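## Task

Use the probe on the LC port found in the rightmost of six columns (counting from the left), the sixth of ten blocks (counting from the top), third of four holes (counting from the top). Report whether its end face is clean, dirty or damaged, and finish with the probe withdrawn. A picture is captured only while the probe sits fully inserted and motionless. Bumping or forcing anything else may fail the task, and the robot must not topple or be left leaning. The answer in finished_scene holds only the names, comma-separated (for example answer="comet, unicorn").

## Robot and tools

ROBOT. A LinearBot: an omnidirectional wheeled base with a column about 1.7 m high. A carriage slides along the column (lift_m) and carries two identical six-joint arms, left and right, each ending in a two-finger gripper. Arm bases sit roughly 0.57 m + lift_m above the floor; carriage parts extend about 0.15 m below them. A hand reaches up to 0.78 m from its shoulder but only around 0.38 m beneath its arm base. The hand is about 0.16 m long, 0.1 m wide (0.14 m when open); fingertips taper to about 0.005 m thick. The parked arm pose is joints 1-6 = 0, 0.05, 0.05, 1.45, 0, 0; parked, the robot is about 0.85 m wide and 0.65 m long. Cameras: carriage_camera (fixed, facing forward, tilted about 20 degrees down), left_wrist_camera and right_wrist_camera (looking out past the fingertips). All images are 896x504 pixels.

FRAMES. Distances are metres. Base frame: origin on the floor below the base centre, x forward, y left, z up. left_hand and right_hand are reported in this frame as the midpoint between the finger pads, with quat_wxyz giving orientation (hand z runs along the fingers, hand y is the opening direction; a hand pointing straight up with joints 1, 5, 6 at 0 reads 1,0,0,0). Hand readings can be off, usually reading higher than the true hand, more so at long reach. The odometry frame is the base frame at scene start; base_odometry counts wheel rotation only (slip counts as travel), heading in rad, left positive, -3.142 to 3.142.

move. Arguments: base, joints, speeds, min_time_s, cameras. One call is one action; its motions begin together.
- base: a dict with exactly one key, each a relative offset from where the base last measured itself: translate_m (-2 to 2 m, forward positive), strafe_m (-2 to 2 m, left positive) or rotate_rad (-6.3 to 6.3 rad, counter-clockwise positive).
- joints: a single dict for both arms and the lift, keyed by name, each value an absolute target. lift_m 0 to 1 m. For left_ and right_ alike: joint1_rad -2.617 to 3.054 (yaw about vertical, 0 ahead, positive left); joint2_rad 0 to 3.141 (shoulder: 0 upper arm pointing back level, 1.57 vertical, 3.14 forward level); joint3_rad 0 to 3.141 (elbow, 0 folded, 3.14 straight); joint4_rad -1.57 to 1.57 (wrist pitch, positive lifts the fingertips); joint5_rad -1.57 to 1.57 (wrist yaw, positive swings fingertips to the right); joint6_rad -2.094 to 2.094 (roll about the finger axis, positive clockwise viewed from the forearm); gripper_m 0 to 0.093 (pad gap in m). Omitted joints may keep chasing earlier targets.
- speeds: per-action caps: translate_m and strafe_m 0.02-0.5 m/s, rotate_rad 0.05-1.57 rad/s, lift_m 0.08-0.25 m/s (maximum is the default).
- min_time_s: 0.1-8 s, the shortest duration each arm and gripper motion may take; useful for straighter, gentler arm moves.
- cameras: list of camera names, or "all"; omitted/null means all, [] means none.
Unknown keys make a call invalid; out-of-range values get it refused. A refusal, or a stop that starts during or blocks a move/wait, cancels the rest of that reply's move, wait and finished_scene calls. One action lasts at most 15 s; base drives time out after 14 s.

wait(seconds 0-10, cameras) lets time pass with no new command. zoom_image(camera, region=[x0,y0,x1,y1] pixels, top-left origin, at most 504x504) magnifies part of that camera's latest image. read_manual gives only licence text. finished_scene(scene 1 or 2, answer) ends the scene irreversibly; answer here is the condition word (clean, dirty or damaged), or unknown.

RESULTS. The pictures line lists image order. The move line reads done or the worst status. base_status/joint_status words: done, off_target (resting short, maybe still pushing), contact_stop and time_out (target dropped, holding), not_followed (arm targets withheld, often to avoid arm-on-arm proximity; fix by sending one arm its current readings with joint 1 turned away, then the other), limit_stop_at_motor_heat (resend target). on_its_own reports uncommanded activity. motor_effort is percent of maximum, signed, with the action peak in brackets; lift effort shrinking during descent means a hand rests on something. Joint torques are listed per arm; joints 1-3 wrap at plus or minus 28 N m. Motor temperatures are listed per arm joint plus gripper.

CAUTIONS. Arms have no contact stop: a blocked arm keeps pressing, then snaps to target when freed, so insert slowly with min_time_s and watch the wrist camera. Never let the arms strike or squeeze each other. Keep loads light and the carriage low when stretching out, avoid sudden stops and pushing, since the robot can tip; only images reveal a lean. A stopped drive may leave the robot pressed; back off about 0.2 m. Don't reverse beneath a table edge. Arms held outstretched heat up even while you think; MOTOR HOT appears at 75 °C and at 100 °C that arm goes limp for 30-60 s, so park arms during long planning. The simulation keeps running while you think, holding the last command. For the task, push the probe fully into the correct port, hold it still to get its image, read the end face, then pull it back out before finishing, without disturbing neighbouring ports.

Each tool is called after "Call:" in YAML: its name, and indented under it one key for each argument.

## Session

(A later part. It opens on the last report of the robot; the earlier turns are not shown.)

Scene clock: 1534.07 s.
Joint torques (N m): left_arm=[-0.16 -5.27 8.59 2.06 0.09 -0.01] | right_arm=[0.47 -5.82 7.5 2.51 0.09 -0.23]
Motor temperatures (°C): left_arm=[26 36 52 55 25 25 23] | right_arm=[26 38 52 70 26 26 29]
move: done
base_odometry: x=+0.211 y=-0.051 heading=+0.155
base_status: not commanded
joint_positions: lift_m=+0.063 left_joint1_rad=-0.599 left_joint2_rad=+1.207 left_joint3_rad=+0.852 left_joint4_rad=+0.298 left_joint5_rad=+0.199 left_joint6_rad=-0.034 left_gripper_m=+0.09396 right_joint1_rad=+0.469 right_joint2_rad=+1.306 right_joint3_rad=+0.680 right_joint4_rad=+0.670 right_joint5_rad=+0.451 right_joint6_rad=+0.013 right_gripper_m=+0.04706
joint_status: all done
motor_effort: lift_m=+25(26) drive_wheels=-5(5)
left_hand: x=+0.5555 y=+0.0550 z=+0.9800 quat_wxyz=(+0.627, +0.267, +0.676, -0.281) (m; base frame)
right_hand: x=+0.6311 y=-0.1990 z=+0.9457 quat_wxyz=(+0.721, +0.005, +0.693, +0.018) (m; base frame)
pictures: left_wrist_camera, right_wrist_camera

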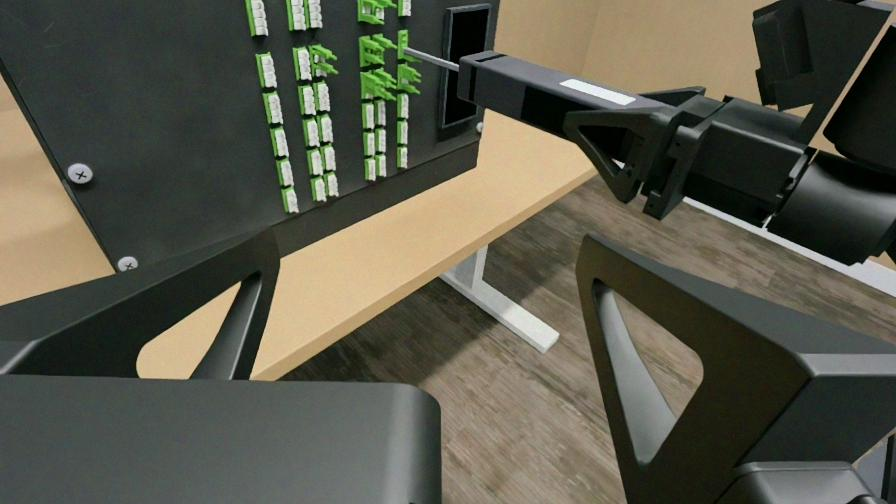

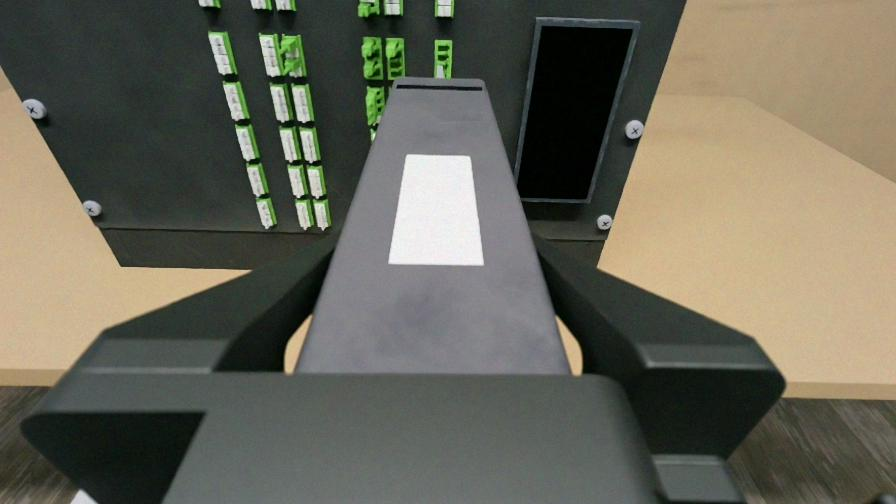

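Call:
move:
  base: {"translate_m": -0.003}
  speeds: {"translate_m": 0.02}
  joints: {"right_joint5_rad": 0.461, "lift_m": 0.0642}
  cameras: []

Call:
move:
  base: {"translate_m": 0.003}
  speeds: {"translate_m": 0.02}
  cameras: ["left_wrist_camera","right_wrist_camera"]

Call:
zoom_image:
  camera: "right_wrist_camera"
  region: [425, 40, 455, 80]

Call:
zoom_image:
  camera: "left_wrist_camera"
  region: [380, 20, 420, 60]

Scene clock: 1542.80 s.
Joint torques (N m): left_arm=[-0.12 -5.27 8.61 2.05 0.08 -0.01] | right_arm=[0.51 -5.75 7.42 2.52 0.09 -0.23]
Motor temperatures (°C): left_arm=[26 36 52 55 25 25 23] | right_arm=[26 38 52 70 26 26 29]
move: done
base_odometry: x=+0.209 y=-0.051 heading=+0.155
base_status: done
joint_positions: lift_m=+0.064 left_joint1_rad=-0.599 left_joint2_rad=+1.207 left_joint3_rad=+0.852 left_joint4_rad=+0.298 left_joint5_rad=+0.199 left_joint6_rad=-0.034 left_gripper_m=+0.09396 right_joint1_rad=+0.469 right_joint2_rad=+1.306 right_joint3_rad=+0.680 right_joint4_rad=+0.668 right_joint5_rad=+0.453 right_joint6_rad=+0.013 right_gripper_m=+0.04706
joint_status: all done
motor_effort: lift_m=+25(27) drive_wheels=+0(14)
left_hand: x=+0.5553 y=+0.0548 z=+0.9809 quat_wxyz=(+0.627, +0.267, +0.675, -0.281) (m; base frame)
right_hand: x=+0.6311 y=-0.1994 z=+0.9462 quat_wxyz=(+0.720, +0.005, +0.694, +0.017) (m; base frame)
pictures: none
No camera images: "cameras" was empty.

Scene clock: 1543.43 s.
Joint torques (N m): left_arm=[-0.1 -5.18 8.65 2.07 0.08 -0.01] | right_arm=[0.46 -5.83 7.45 2.55 0.08 -0.23]
Motor temperatures (°C): left_arm=[26 36 52 55 25 25 23] | right_arm=[26 38 52 70 26 26 29]
move: done
base_odometry: x=+0.211 y=-0.051 heading=+0.155
base_status: done
joint_positions: lift_m=+0.064 left_joint1_rad=-0.599 left_joint2_rad=+1.207 left_joint3_rad=+0.852 left_joint4_rad=+0.298 left_joint5_rad=+0.199 left_joint6_rad=-0.034 left_gripper_m=+0.09396 right_joint1_rad=+0.469 right_joint2_rad=+1.306 right_joint3_rad=+0.680 right_joint4_rad=+0.668 right_joint5_rad=+0.453 right_joint6_rad=+0.013 right_gripper_m=+0.04706
joint_status: not commanded
motor_effort: lift_m=+25(25) drive_wheels=-4(10)
left_hand: x=+0.5553 y=+0.0548 z=+0.9809 quat_wxyz=(+0.627, +0.267, +0.675, -0.281) (m; base frame)
right_hand: x=+0.6311 y=-0.1994 z=+0.9464 quat_wxyz=(+0.720, +0.005, +0.693, +0.017) (m; base frame)
pictures: left_wrist_camera, right_wrist_camera

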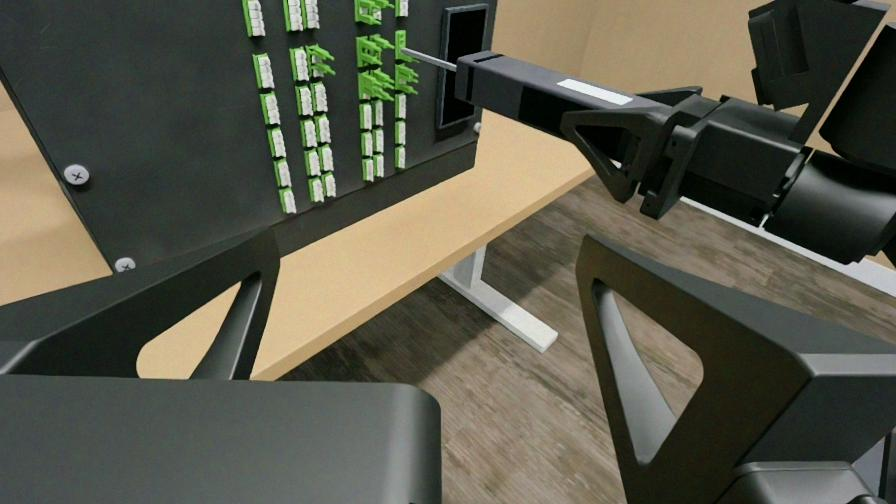

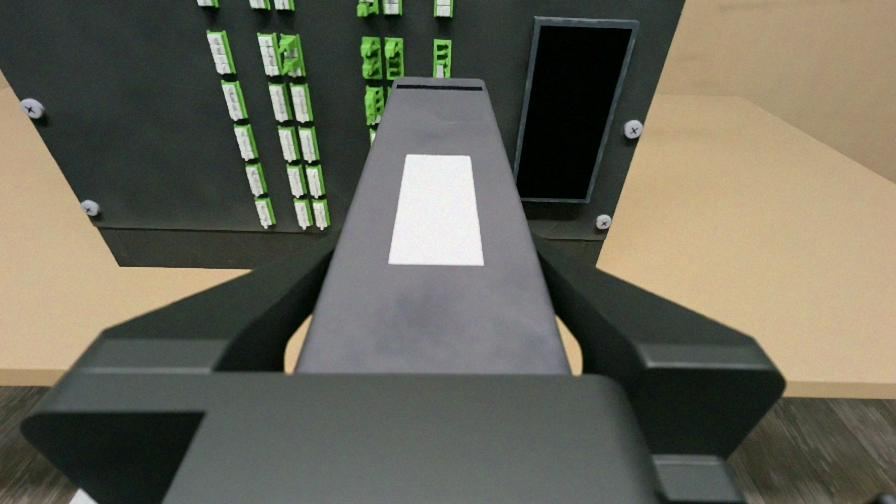

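Scaled by 12.600 from the camera's 896x504 image, which has a finer 1280x720 frame.

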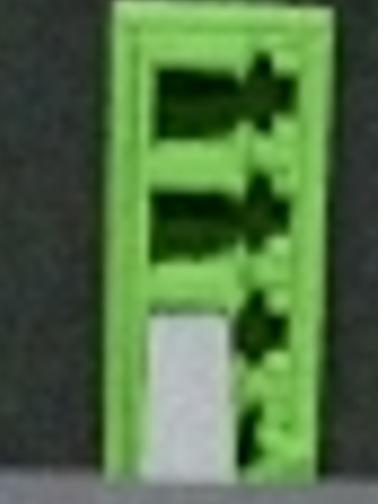

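Scaled by 12.600 from the camera's 896x504 image, which has a finer 1280x720 frame.

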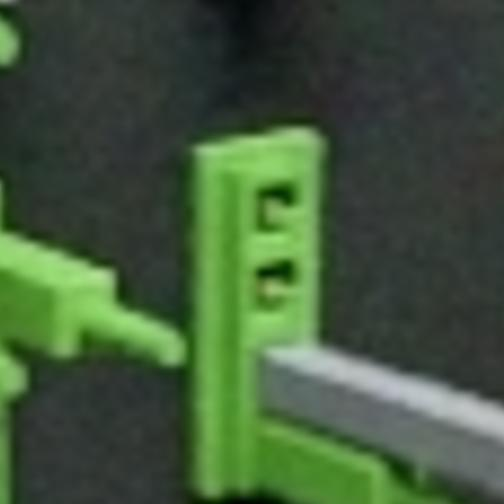

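Call:
move:
  base: {"translate_m": 0.006}
  speeds: {"translate_m": 0.02}
  cameras: ["left_wrist_camera","right_wrist_camera"]

Call:
zoom_image:
  camera: "right_wrist_camera"
  region: [425, 40, 455, 80]

Scene clock: 1549.73 s.
Joint torques (N m): left_arm=[-0.12 -5.23 8.61 2.05 0.09 -0.01] | right_arm=[0.5 -5.76 7.5 2.52 0.08 -0.21]
Motor temperatures (°C): left_arm=[26 36 52 55 25 25 23] | right_arm=[26 38 52 70 26 26 29]
move: done
base_odometry: x=+0.217 y=-0.050 heading=+0.155
base_status: done
joint_positions: lift_m=+0.064 left_joint1_rad=-0.599 left_joint2_rad=+1.207 left_joint3_rad=+0.852 left_joint4_rad=+0.299 left_joint5_rad=+0.199 left_joint6_rad=-0.034 left_gripper_m=+0.09396 right_joint1_rad=+0.469 right_joint2_rad=+1.306 right_joint3_rad=+0.680 right_joint4_rad=+0.668 right_joint5_rad=+0.454 right_joint6_rad=+0.013 right_gripper_m=+0.04706
joint_status: not commanded
motor_effort: lift_m=+25(25) drive_wheels=-5(9)
left_hand: x=+0.5554 y=+0.0548 z=+0.9810 quat_wxyz=(+0.627, +0.267, +0.675, -0.281) (m; base frame)
right_hand: x=+0.6311 y=-0.1996 z=+0.9464 quat_wxyz=(+0.720, +0.006, +0.693, +0.017) (m; base frame)
pictures: left_wrist_camera, right_wrist_camera

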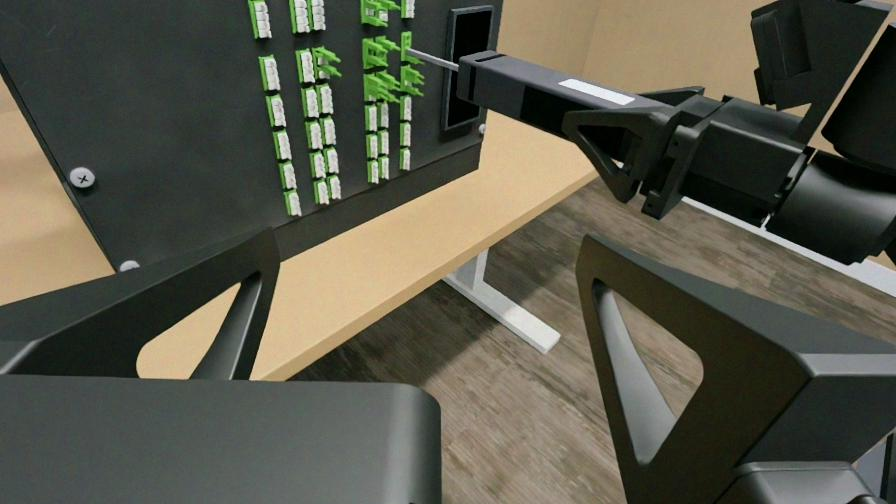

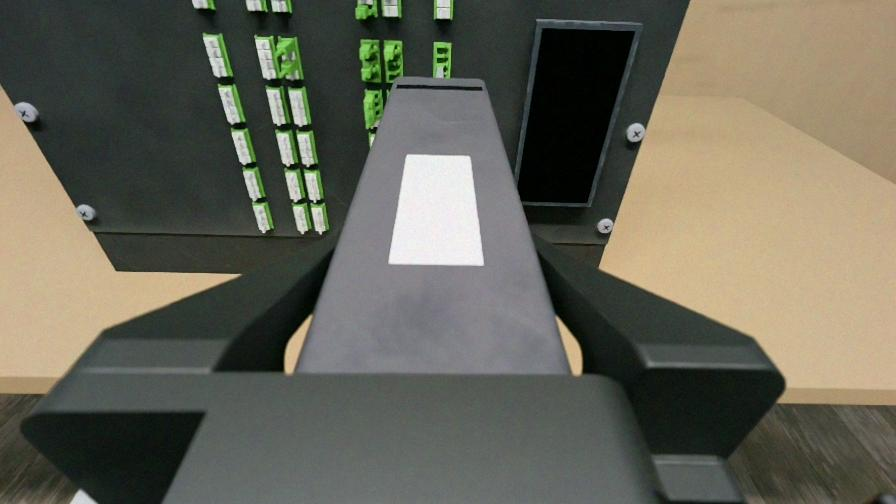

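Scaled by 12.600 from the camera's 896x504 image, which has a finer 1280x720 frame.

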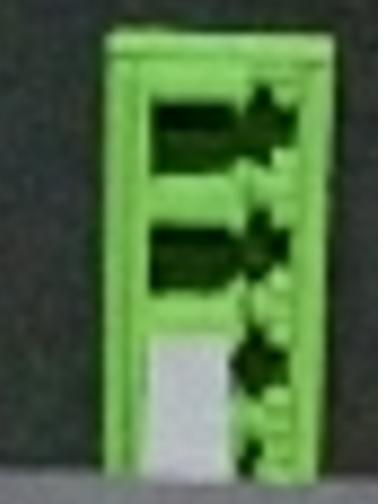

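Call:
move:
  base: {"translate_m": 0.004}
  speeds: {"translate_m": 0.02}
  cameras: ["left_wrist_camera","right_wrist_camera"]

Call:
zoom_image:
  camera: "right_wrist_camera"
  region: [425, 40, 455, 80]

Call:
zoom_image:
  camera: "left_wrist_camera"
  region: [390, 30, 630, 160]

Scene clock: 1557.90 s.
Joint torques (N m): left_arm=[-0.09 -5.27 8.59 2.06 0.08 -0.01] | right_arm=[-0.35 -5.76 7.51 2.53 -0.12 -0.22]
Motor temperatures (°C): left_arm=[26 36 52 56 25 25 23] | right_arm=[26 38 52 69 26 26 29]
move: done
base_odometry: x=+0.221 y=-0.049 heading=+0.155
base_status: done
joint_positions: lift_m=+0.064 left_joint1_rad=-0.599 left_joint2_rad=+1.207 left_joint3_rad=+0.852 left_joint4_rad=+0.299 left_joint5_rad=+0.199 left_joint6_rad=-0.034 left_gripper_m=+0.09396 right_joint1_rad=+0.479 right_joint2_rad=+1.306 right_joint3_rad=+0.680 right_joint4_rad=+0.668 right_joint5_rad=+0.473 right_joint6_rad=+0.013 right_gripper_m=+0.04706
joint_status: not commanded
motor_effort: lift_m=+25(25) drive_wheels=+2(11)
left_hand: x=+0.5554 y=+0.0548 z=+0.9810 quat_wxyz=(+0.627, +0.267, +0.675, -0.281) (m; base frame)
right_hand: x=+0.6300 y=-0.1989 z=+0.9461 quat_wxyz=(+0.720, +0.009, +0.694, +0.014) (m; base frame)
pictures: left_wrist_camera, right_wrist_camera

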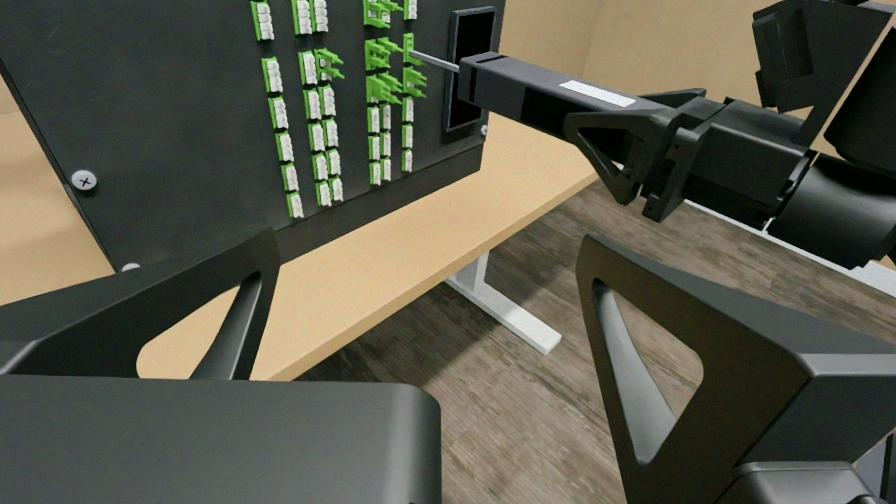

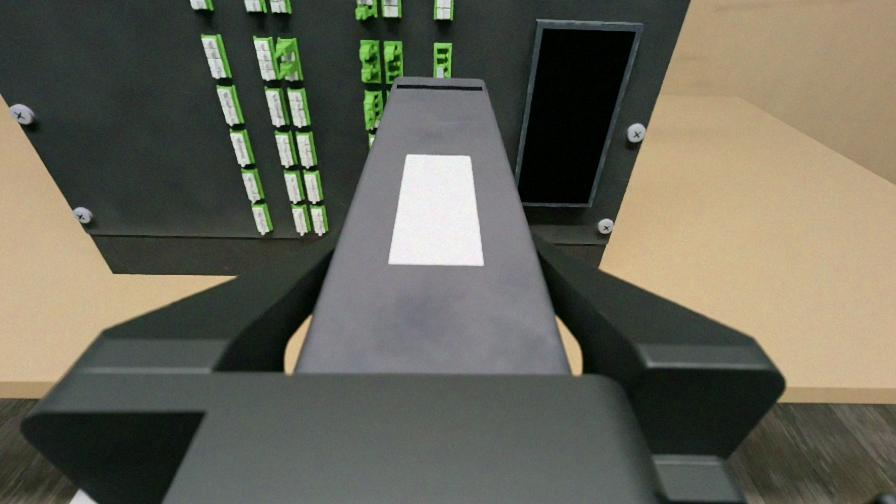

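Scaled by 12.600 from the camera's 896x504 image, which has a finer 1280x720 frame.

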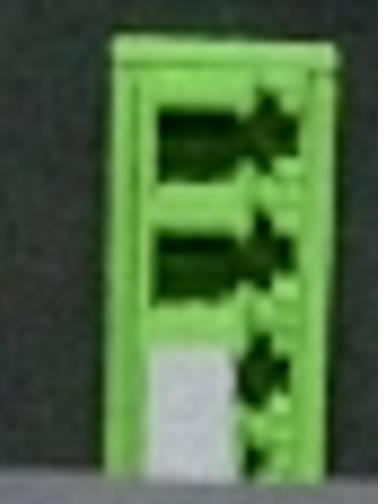

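Scaled by 2.100 from the camera's 896x504 image, which has a finer 1280x720 frame.

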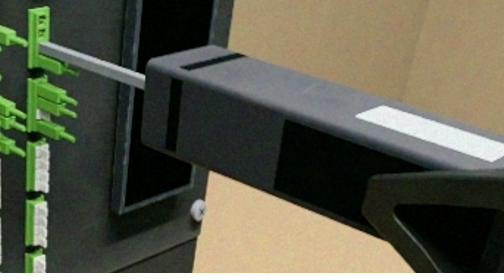

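Call:
move:
  base: {"translate_m": -0.002}
  speeds: {"translate_m": 0.02}
  cameras: []

Call:
wait:
  seconds: 4

Call:
zoom_image:
  camera: "right_wrist_camera"
  region: [425, 40, 455, 80]

Call:
zoom_image:
  camera: "left_wrist_camera"
  region: [390, 30, 630, 160]

Call:
zoom_image:
  camera: "carriage_camera"
  region: [480, 160, 640, 300]

Scene clock: 1564.90 s.
Joint torques (N m): left_arm=[-0.13 -5.27 8.59 2.06 0.09 -0.01] | right_arm=[-0.17 -5.98 7.47 2.5 -0.01 -0.22]
Motor temperatures (°C): left_arm=[26 36 52 56 25 25 23] | right_arm=[26 38 52 69 26 26 29]
move: done
base_odometry: x=+0.219 y=-0.049 heading=+0.155
base_status: done
joint_positions: lift_m=+0.064 left_joint1_rad=-0.599 left_joint2_rad=+1.207 left_joint3_rad=+0.852 left_joint4_rad=+0.298 left_joint5_rad=+0.199 left_joint6_rad=-0.034 left_gripper_m=+0.09396 right_joint1_rad=+0.477 right_joint2_rad=+1.308 right_joint3_rad=+0.680 right_joint4_rad=+0.670 right_joint5_rad=+0.461 right_joint6_rad=+0.013 right_gripper_m=+0.04706
joint_status: not commanded
motor_effort: lift_m=+25(25) drive_wheels=-2(11)
left_hand: x=+0.5553 y=+0.0548 z=+0.9808 quat_wxyz=(+0.627, +0.267, +0.676, -0.281) (m; base frame)
right_hand: x=+0.6305 y=-0.1974 z=+0.9457 quat_wxyz=(+0.720, +0.005, +0.694, +0.017) (m; base frame)
pictures: none
No camera images: "cameras" was empty.

Scene clock: 1568.90 s.
Joint torques (N m): left_arm=[-0.12 -5.27 8.58 2.07 0.09 -0.01] | right_arm=[-0.23 -6.01 7.49 2.5 -0.01 -0.21]
Motor temperatures (°C): left_arm=[26 36 52 56 25 25 23] | right_arm=[26 38 52 69 26 26 29]
base_odometry: x=+0.219 y=-0.049 heading=+0.155
base_status: done
joint_positions: lift_m=+0.064 left_joint1_rad=-0.599 left_joint2_rad=+1.207 left_joint3_rad=+0.852 left_joint4_rad=+0.298 left_joint5_rad=+0.199 left_joint6_rad=-0.034 left_gripper_m=+0.09396 right_joint1_rad=+0.477 right_joint2_rad=+1.308 right_joint3_rad=+0.680 right_joint4_rad=+0.670 right_joint5_rad=+0.461 right_joint6_rad=+0.013 right_gripper_m=+0.04706
joint_status: not commanded
motor_effort: lift_m=+25(25) drive_wheels=-2(11)
left_hand: x=+0.5553 y=+0.0548 z=+0.9808 quat_wxyz=(+0.627, +0.267, +0.676, -0.281) (m; base frame)
right_hand: x=+0.6305 y=-0.1974 z=+0.9457 quat_wxyz=(+0.720, +0.005, +0.694, +0.017) (m; base frame)
wait: 4.00 s; at rest by 0.27 s
pictures: carriage_camera, left_wrist_camera, right_wrist_camera

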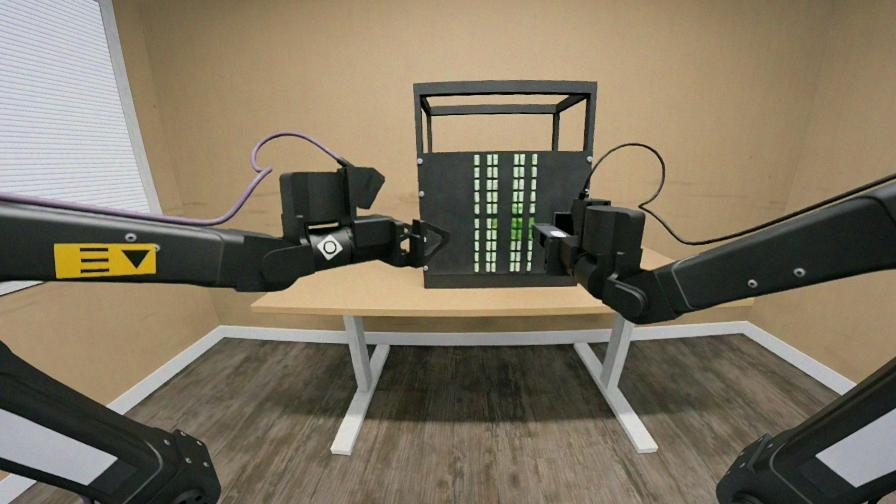

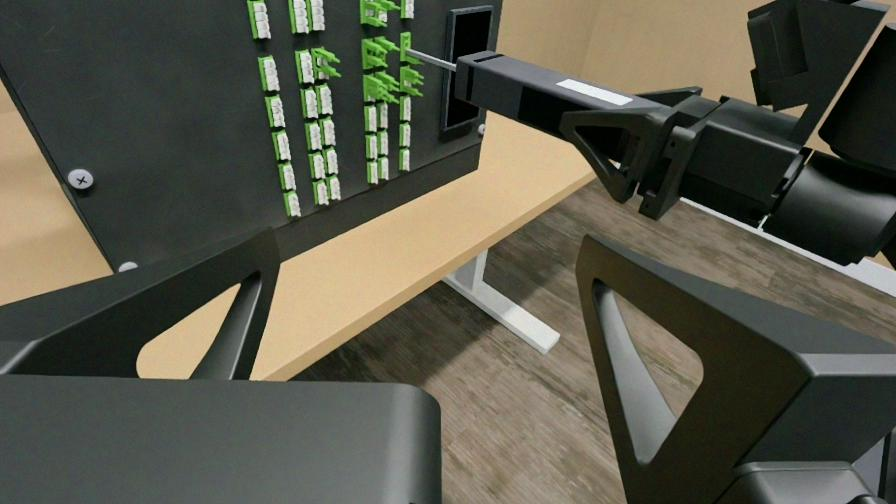

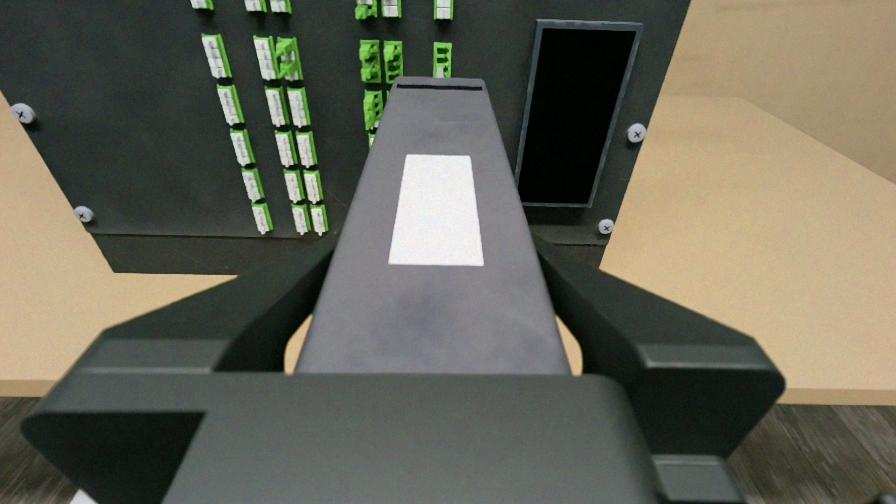

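Scaled by 12.600 from the camera's 896x504 image, which has a finer 1280x720 frame.

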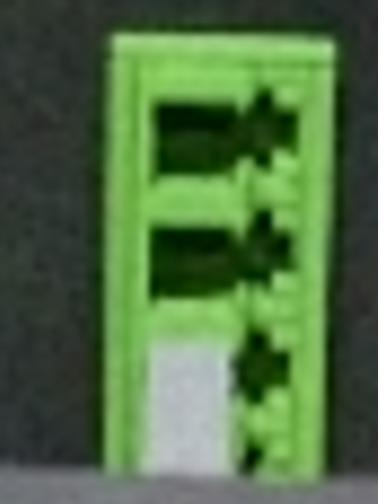

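Scaled by 2.100 from the camera's 896x504 image, which has a finer 1280x720 frame.

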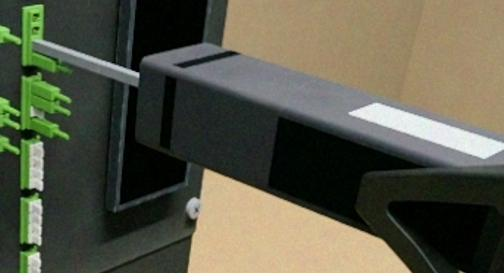

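Scaled by 3.150 from the camera's 896x504 image, which has a finer 1280x720 frame.

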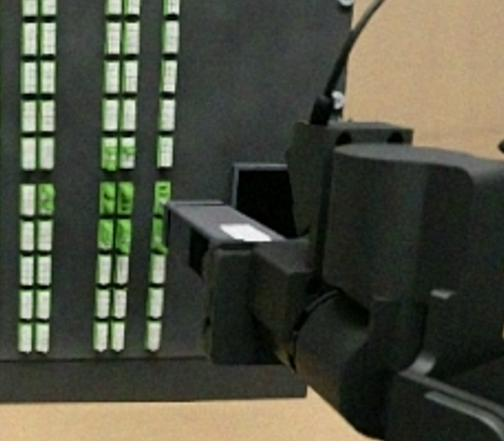

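Call:
move:
  joints: {"right_joint4_rad": 0.746, "lift_m": 0.0612}
  min_time_s: 0.1
  cameras: []

Call:
move:
  joints: {"right_joint4_rad": 0.752, "lift_m": 0.0585}
  min_time_s: 0.1
  cameras: ["left_wrist_camera","right_wrist_camera"]

Call:
zoom_image:
  camera: "right_wrist_camera"
  region: [425, 40, 455, 80]

Scene clock: 1586.50 s.
Joint torques (N m): left_arm=[-0.12 -5.27 8.59 2.08 0.09 -0.01] | right_arm=[-0.21 -6.04 7.46 2.48 0.01 -0.22]
Motor temperatures (°C): left_arm=[26 36 52 56 25 25 23] | right_arm=[26 38 52 69 26 26 29]
move: off_target
base_odometry: x=+0.219 y=-0.049 heading=+0.155
base_status: not commanded
joint_positions: lift_m=+0.061 left_joint1_rad=-0.599 left_joint2_rad=+1.207 left_joint3_rad=+0.852 left_joint4_rad=+0.296 left_joint5_rad=+0.199 left_joint6_rad=-0.034 left_gripper_m=+0.09396 right_joint1_rad=+0.477 right_joint2_rad=+1.308 right_joint3_rad=+0.680 right_joint4_rad=+0.676 right_joint5_rad=+0.461 right_joint6_rad=+0.013 right_gripper_m=+0.04706
joint_status: right_joint4_rad off_target (ended at +0.676, target +0.746); the others done
motor_effort: lift_m=+18(18) drive_wheels=-2(2)
left_hand: x=+0.5553 y=+0.0548 z=+0.9782 quat_wxyz=(+0.626, +0.267, +0.676, -0.281) (m; base frame)
right_hand: x=+0.6305 y=-0.1974 z=+0.9449 quat_wxyz=(+0.722, +0.006, +0.692, +0.018) (m; base frame)
pictures: none
No camera images: "cameras" was empty.

Scene clock: 1586.93 s.
Joint torques (N m): left_arm=[-0.12 -5.26 8.62 2.09 0.08 -0.01] | right_arm=[-0.23 -6 7.39 2.5 -0.02 -0.2]
Motor temperatures (°C): left_arm=[26 36 52 55 25 25 23] | right_arm=[26 38 52 69 26 26 29]
move: off_target
base_odometry: x=+0.219 y=-0.049 heading=+0.155
base_status: not commanded
joint_positions: lift_m=+0.059 left_joint1_rad=-0.599 left_joint2_rad=+1.207 left_joint3_rad=+0.851 left_joint4_rad=+0.296 left_joint5_rad=+0.199 left_joint6_rad=-0.034 left_gripper_m=+0.09396 right_joint1_rad=+0.477 right_joint2_rad=+1.308 right_joint3_rad=+0.680 right_joint4_rad=+0.682 right_joint5_rad=+0.461 right_joint6_rad=+0.013 right_gripper_m=+0.04706
joint_status: right_joint4_rad off_target (ended at +0.683, target +0.752); the others done
motor_effort: lift_m=+18(19) drive_wheels=-2(2)
left_hand: x=+0.5553 y=+0.0549 z=+0.9752 quat_wxyz=(+0.626, +0.267, +0.676, -0.281) (m; base frame)
right_hand: x=+0.6304 y=-0.1975 z=+0.9436 quat_wxyz=(+0.724, +0.007, +0.690, +0.019) (m; base frame)
pictures: left_wrist_camera, right_wrist_camera

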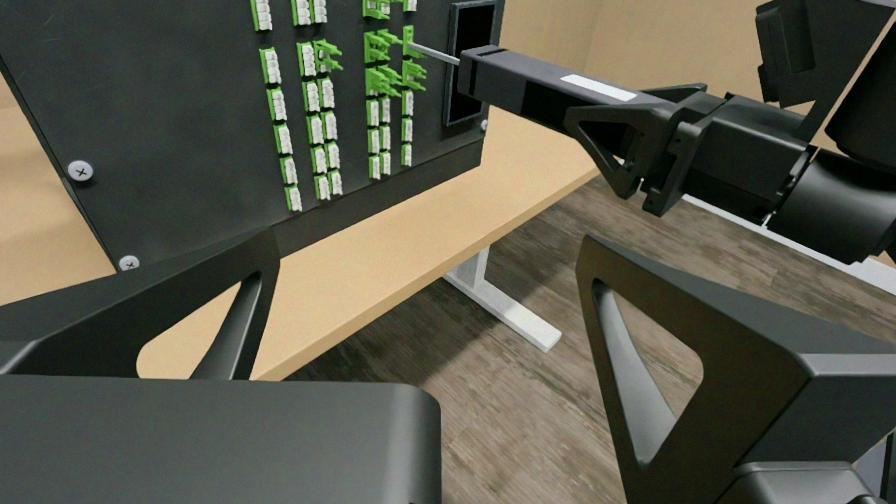

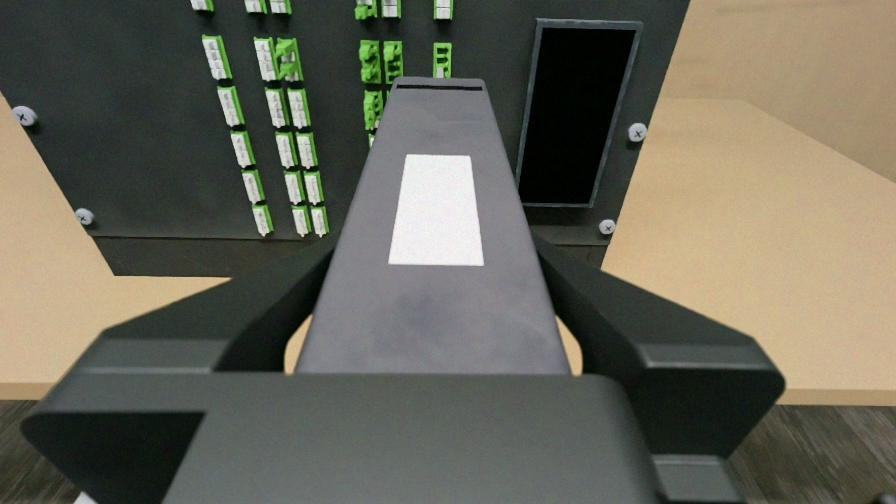

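Scaled by 12.600 from the camera's 896x504 image, which has a finer 1280x720 frame.

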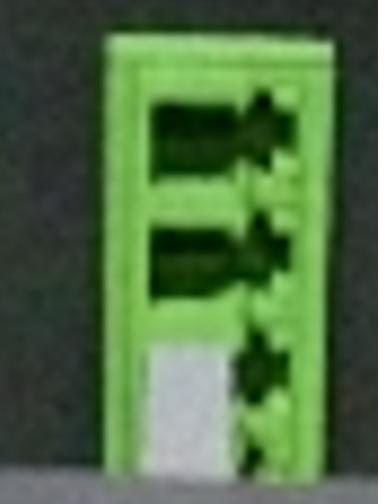

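Call:
move:
  joints: {"right_joint4_rad": 0.758, "lift_m": 0.0558}
  min_time_s: 0.1
  cameras: []

Call:
move:
  base: {"translate_m": 0.002}
  speeds: {"translate_m": 0.02}
  cameras: ["left_wrist_camera","right_wrist_camera"]

Call:
zoom_image:
  camera: "right_wrist_camera"
  region: [425, 40, 455, 80]

Call:
zoom_image:
  camera: "left_wrist_camera"
  region: [390, 20, 630, 150]

Scene clock: 1592.27 s.
Joint torques (N m): left_arm=[-0.12 -5.27 8.68 2.09 0.08 -0.01] | right_arm=[-0.23 -6.01 7.5 2.5 -0.01 -0.22]
Motor temperatures (°C): left_arm=[26 36 52 55 25 25 23] | right_arm=[26 38 52 68 26 26 29]
move: off_target
base_odometry: x=+0.219 y=-0.049 heading=+0.155
base_status: not commanded
joint_positions: lift_m=+0.056 left_joint1_rad=-0.599 left_joint2_rad=+1.207 left_joint3_rad=+0.851 left_joint4_rad=+0.296 left_joint5_rad=+0.199 left_joint6_rad=-0.034 left_gripper_m=+0.09396 right_joint1_rad=+0.477 right_joint2_rad=+1.308 right_joint3_rad=+0.680 right_joint4_rad=+0.689 right_joint5_rad=+0.461 right_joint6_rad=+0.013 right_gripper_m=+0.04706
joint_status: right_joint4_rad off_target (ended at +0.689, target +0.758); the others done
motor_effort: lift_m=+18(19) drive_wheels=-2(2)
left_hand: x=+0.5553 y=+0.0549 z=+0.9723 quat_wxyz=(+0.626, +0.267, +0.677, -0.281) (m; base frame)
right_hand: x=+0.6304 y=-0.1975 z=+0.9423 quat_wxyz=(+0.726, +0.008, +0.688, +0.020) (m; base frame)
pictures: none
No camera images: "cameras" was empty.

Scene clock: 1592.93 s.
Joint torques (N m): left_arm=[-0.12 -5.24 8.66 2.08 0.09 -0.01] | right_arm=[-0.16 -5.96 7.43 2.49 -0.03 -0.23]
Motor temperatures (°C): left_arm=[26 36 52 55 25 25 23] | right_arm=[26 38 52 68 26 26 29]
move: done
base_odometry: x=+0.221 y=-0.049 heading=+0.155
base_status: done
joint_positions: lift_m=+0.056 left_joint1_rad=-0.599 left_joint2_rad=+1.206 left_joint3_rad=+0.851 left_joint4_rad=+0.297 left_joint5_rad=+0.199 left_joint6_rad=-0.034 left_gripper_m=+0.09396 right_joint1_rad=+0.477 right_joint2_rad=+1.308 right_joint3_rad=+0.680 right_joint4_rad=+0.689 right_joint5_rad=+0.461 right_joint6_rad=+0.013 right_gripper_m=+0.04706
joint_status: not commanded
motor_effort: lift_m=+18(18) drive_wheels=+0(10)
left_hand: x=+0.5552 y=+0.0549 z=+0.9727 quat_wxyz=(+0.626, +0.267, +0.676, -0.281) (m; base frame)
right_hand: x=+0.6303 y=-0.1975 z=+0.9424 quat_wxyz=(+0.726, +0.008, +0.688, +0.020) (m; base frame)
pictures: left_wrist_camera, right_wrist_camera

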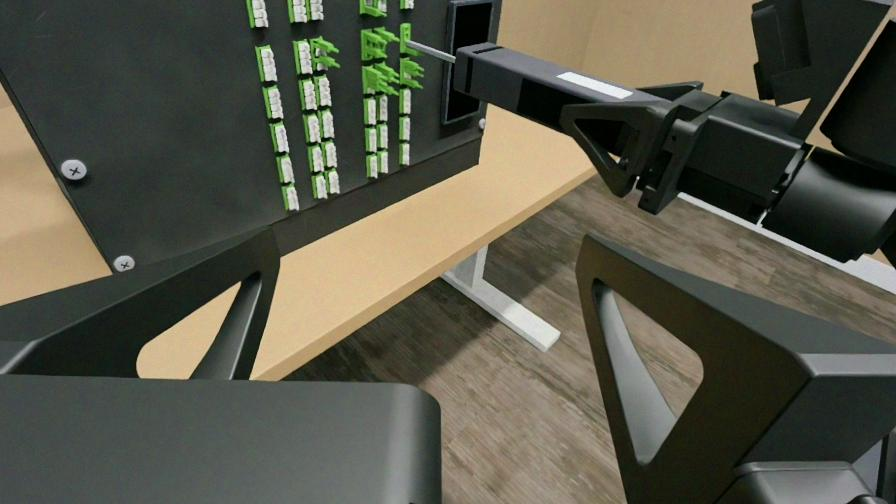

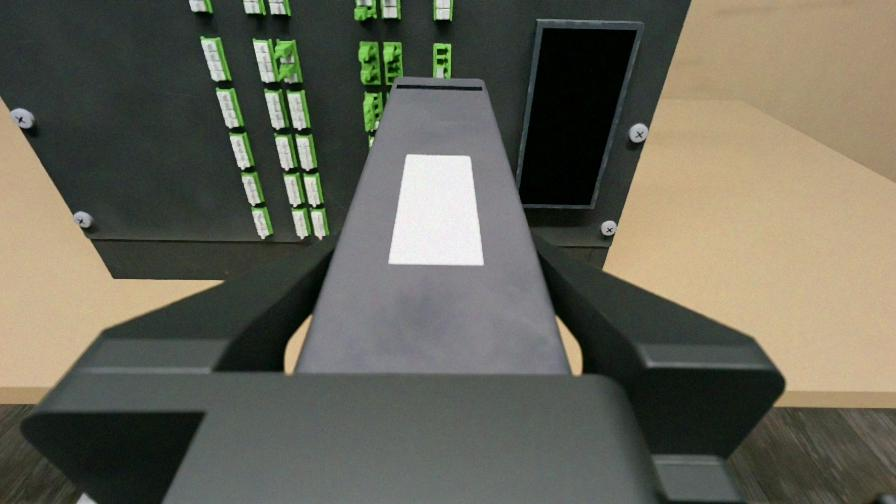

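Scaled by 12.600 from the camera's 896x504 image, which has a finer 1280x720 frame.

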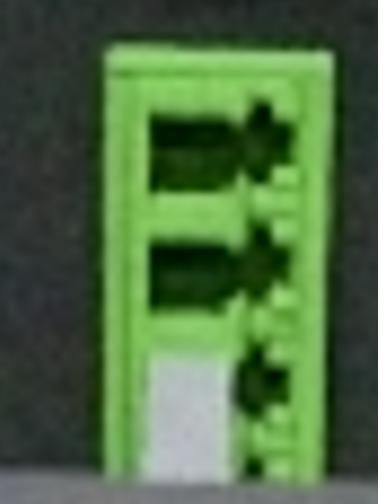

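Scaled by 2.100 from the camera's 896x504 image, which has a finer 1280x720 frame.

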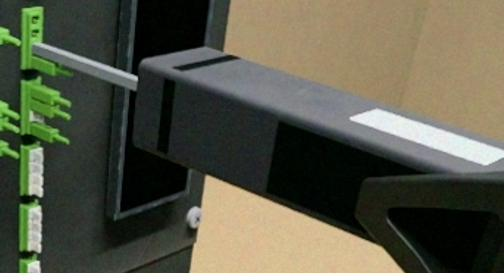

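Call:
move:
  base: {"translate_m": 0.003}
  speeds: {"translate_m": 0.02}
  cameras: ["left_wrist_camera","right_wrist_camera"]

Call:
zoom_image:
  camera: "right_wrist_camera"
  region: [425, 40, 455, 80]

Call:
zoom_image:
  camera: "left_wrist_camera"
  region: [390, 20, 630, 150]

Scene clock: 1597.47 s.
Joint torques (N m): left_arm=[-0.13 -5.24 8.66 2.07 0.09 -0.01] | right_arm=[-0.2 -6 7.49 2.49 -0.01 -0.22]
Motor temperatures (°C): left_arm=[26 36 52 55 25 25 23] | right_arm=[26 38 52 67 26 26 29]
move: done
base_odometry: x=+0.224 y=-0.048 heading=+0.156
base_status: done
joint_positions: lift_m=+0.056 left_joint1_rad=-0.599 left_joint2_rad=+1.206 left_joint3_rad=+0.851 left_joint4_rad=+0.297 left_joint5_rad=+0.199 left_joint6_rad=-0.034 left_gripper_m=+0.09396 right_joint1_rad=+0.477 right_joint2_rad=+1.308 right_joint3_rad=+0.680 right_joint4_rad=+0.689 right_joint5_rad=+0.461 right_joint6_rad=+0.013 right_gripper_m=+0.04706
joint_status: not commanded
motor_effort: lift_m=+18(18) drive_wheels=-5(13)
left_hand: x=+0.5553 y=+0.0550 z=+0.9727 quat_wxyz=(+0.626, +0.267, +0.676, -0.281) (m; base frame)
right_hand: x=+0.6303 y=-0.1975 z=+0.9424 quat_wxyz=(+0.726, +0.008, +0.688, +0.020) (m; base frame)
pictures: left_wrist_camera, right_wrist_camera

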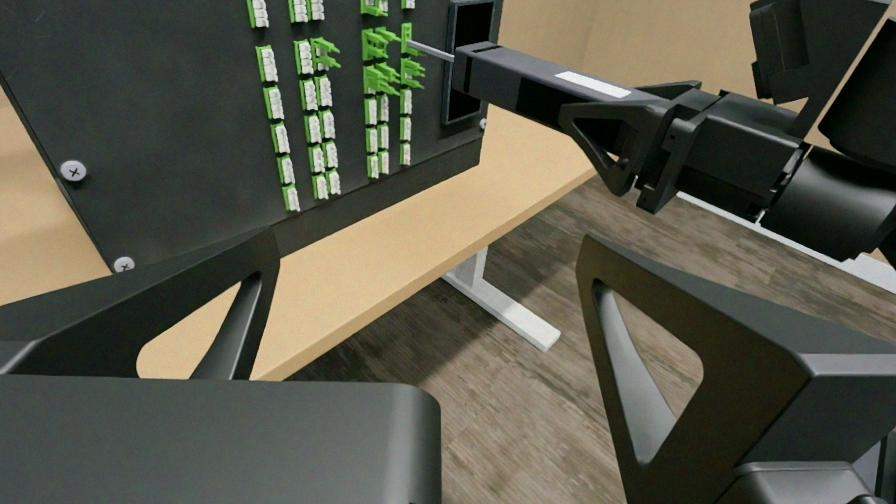

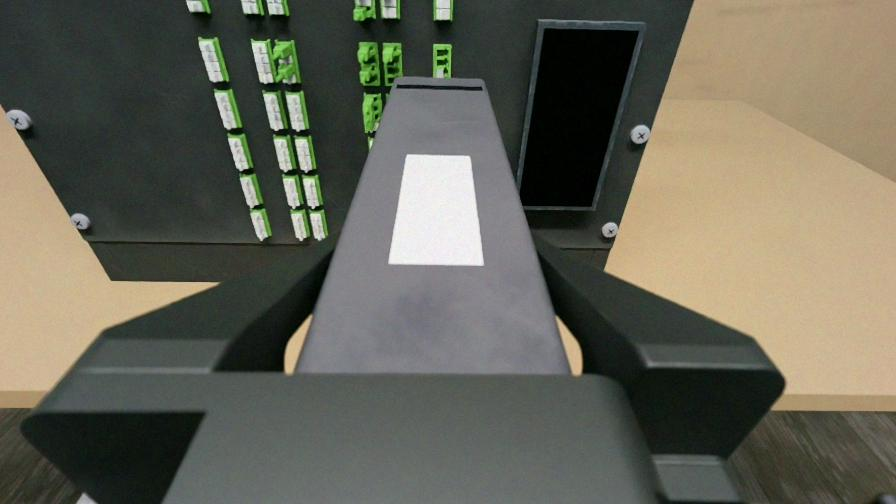

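Scaled by 12.600 from the camera's 896x504 image, which has a finer 1280x720 frame.

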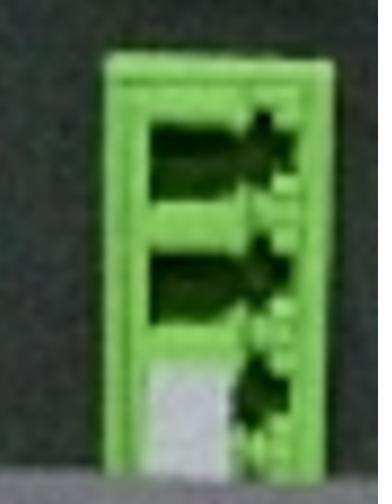

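Scaled by 2.100 from the camera's 896x504 image, which has a finer 1280x720 frame.

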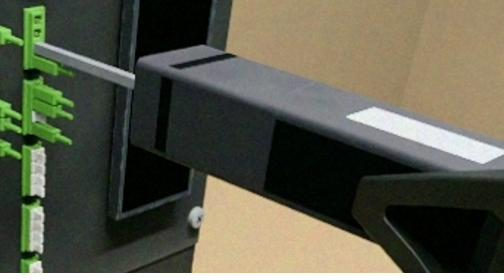

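Call:
move:
  base: {"translate_m": 0.003}
  speeds: {"translate_m": 0.02}
  cameras: ["right_wrist_camera", "left_wrist_camera"]

Call:
zoom_image:
  camera: "right_wrist_camera"
  region: [425, 40, 455, 80]

Call:
zoom_image:
  camera: "left_wrist_camera"
  region: [390, 20, 630, 150]

Scene clock: 1617.73 s.
Joint torques (N m): left_arm=[-0.1 -5.23 8.69 2.08 0.09 -0.01] | right_arm=[-0.57 -5.85 7.45 2.5 -0.18 -0.22]
Motor temperatures (°C): left_arm=[26 36 52 55 25 25 23] | right_arm=[26 38 52 67 26 26 29]
move: done
base_odometry: x=+0.227 y=-0.047 heading=+0.156
base_status: done
joint_positions: lift_m=+0.056 left_joint1_rad=-0.599 left_joint2_rad=+1.206 left_joint3_rad=+0.851 left_joint4_rad=+0.297 left_joint5_rad=+0.199 left_joint6_rad=-0.034 left_gripper_m=+0.09396 right_joint1_rad=+0.481 right_joint2_rad=+1.306 right_joint3_rad=+0.680 right_joint4_rad=+0.687 right_joint5_rad=+0.479 right_joint6_rad=+0.013 right_gripper_m=+0.04706
joint_status: not commanded
motor_effort: lift_m=+18(18) drive_wheels=+2(9)
left_hand: x=+0.5553 y=+0.0550 z=+0.9727 quat_wxyz=(+0.626, +0.267, +0.676, -0.281) (m; base frame)
right_hand: x=+0.6297 y=-0.1992 z=+0.9426 quat_wxyz=(+0.726, +0.014, +0.688, +0.015) (m; base frame)
pictures: left_wrist_camera, right_wrist_camera

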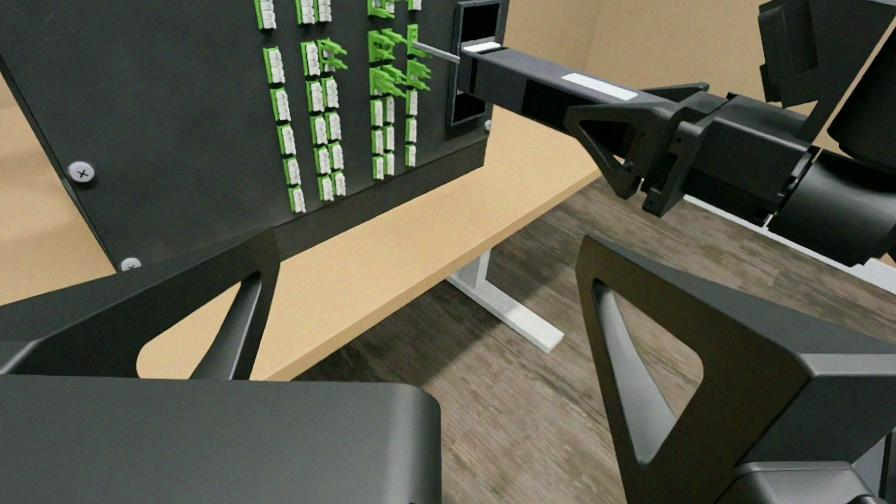

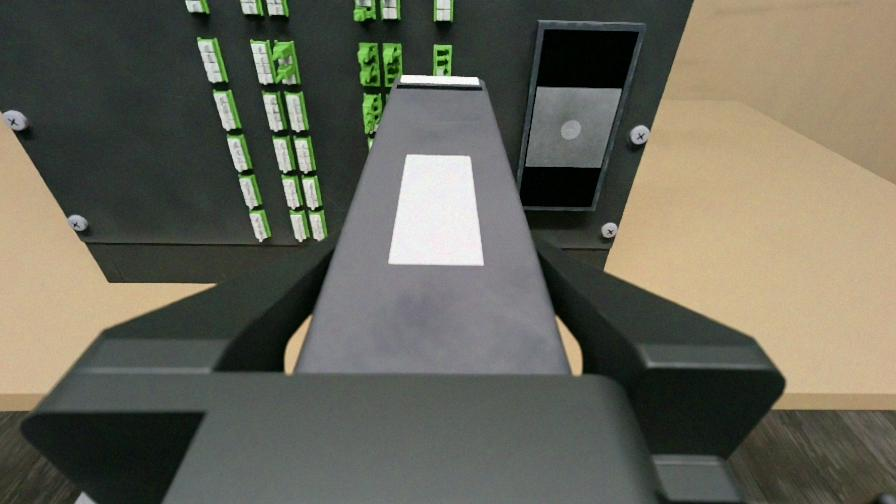

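Scaled by 12.600 from the camera's 896x504 image, which has a finer 1280x720 frame.

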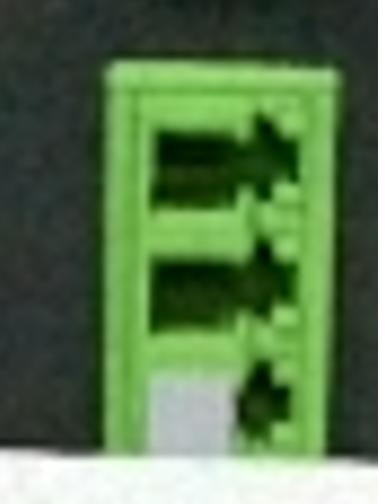

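Scaled by 2.100 from the camera's 896x504 image, which has a finer 1280x720 frame.

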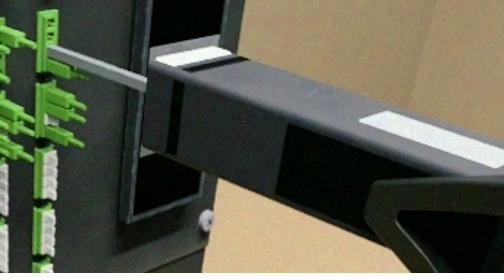

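Call:
zoom_image:
  camera: "right_wrist_camera"
  region: [510, 10, 660, 220]

Call:
zoom_image:
  camera: "right_wrist_camera"
  region: [545, 105, 600, 155]

Scaled by 2.400 from the camera's 896x504 image, which has a finer 1280x720 frame.

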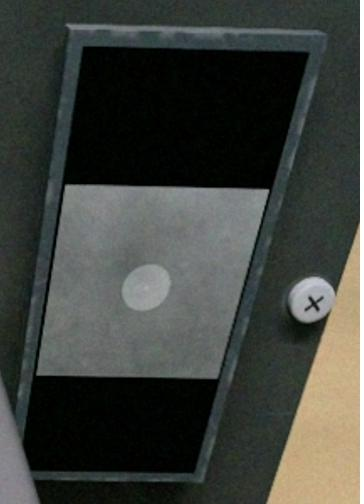

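Scaled by 9.164 from the camera's 896x504 image, which has a finer 1280x720 frame.

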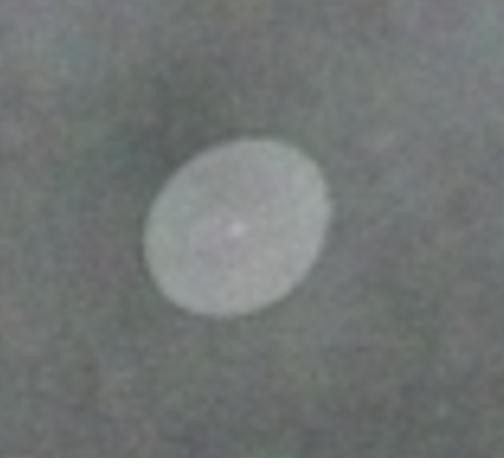

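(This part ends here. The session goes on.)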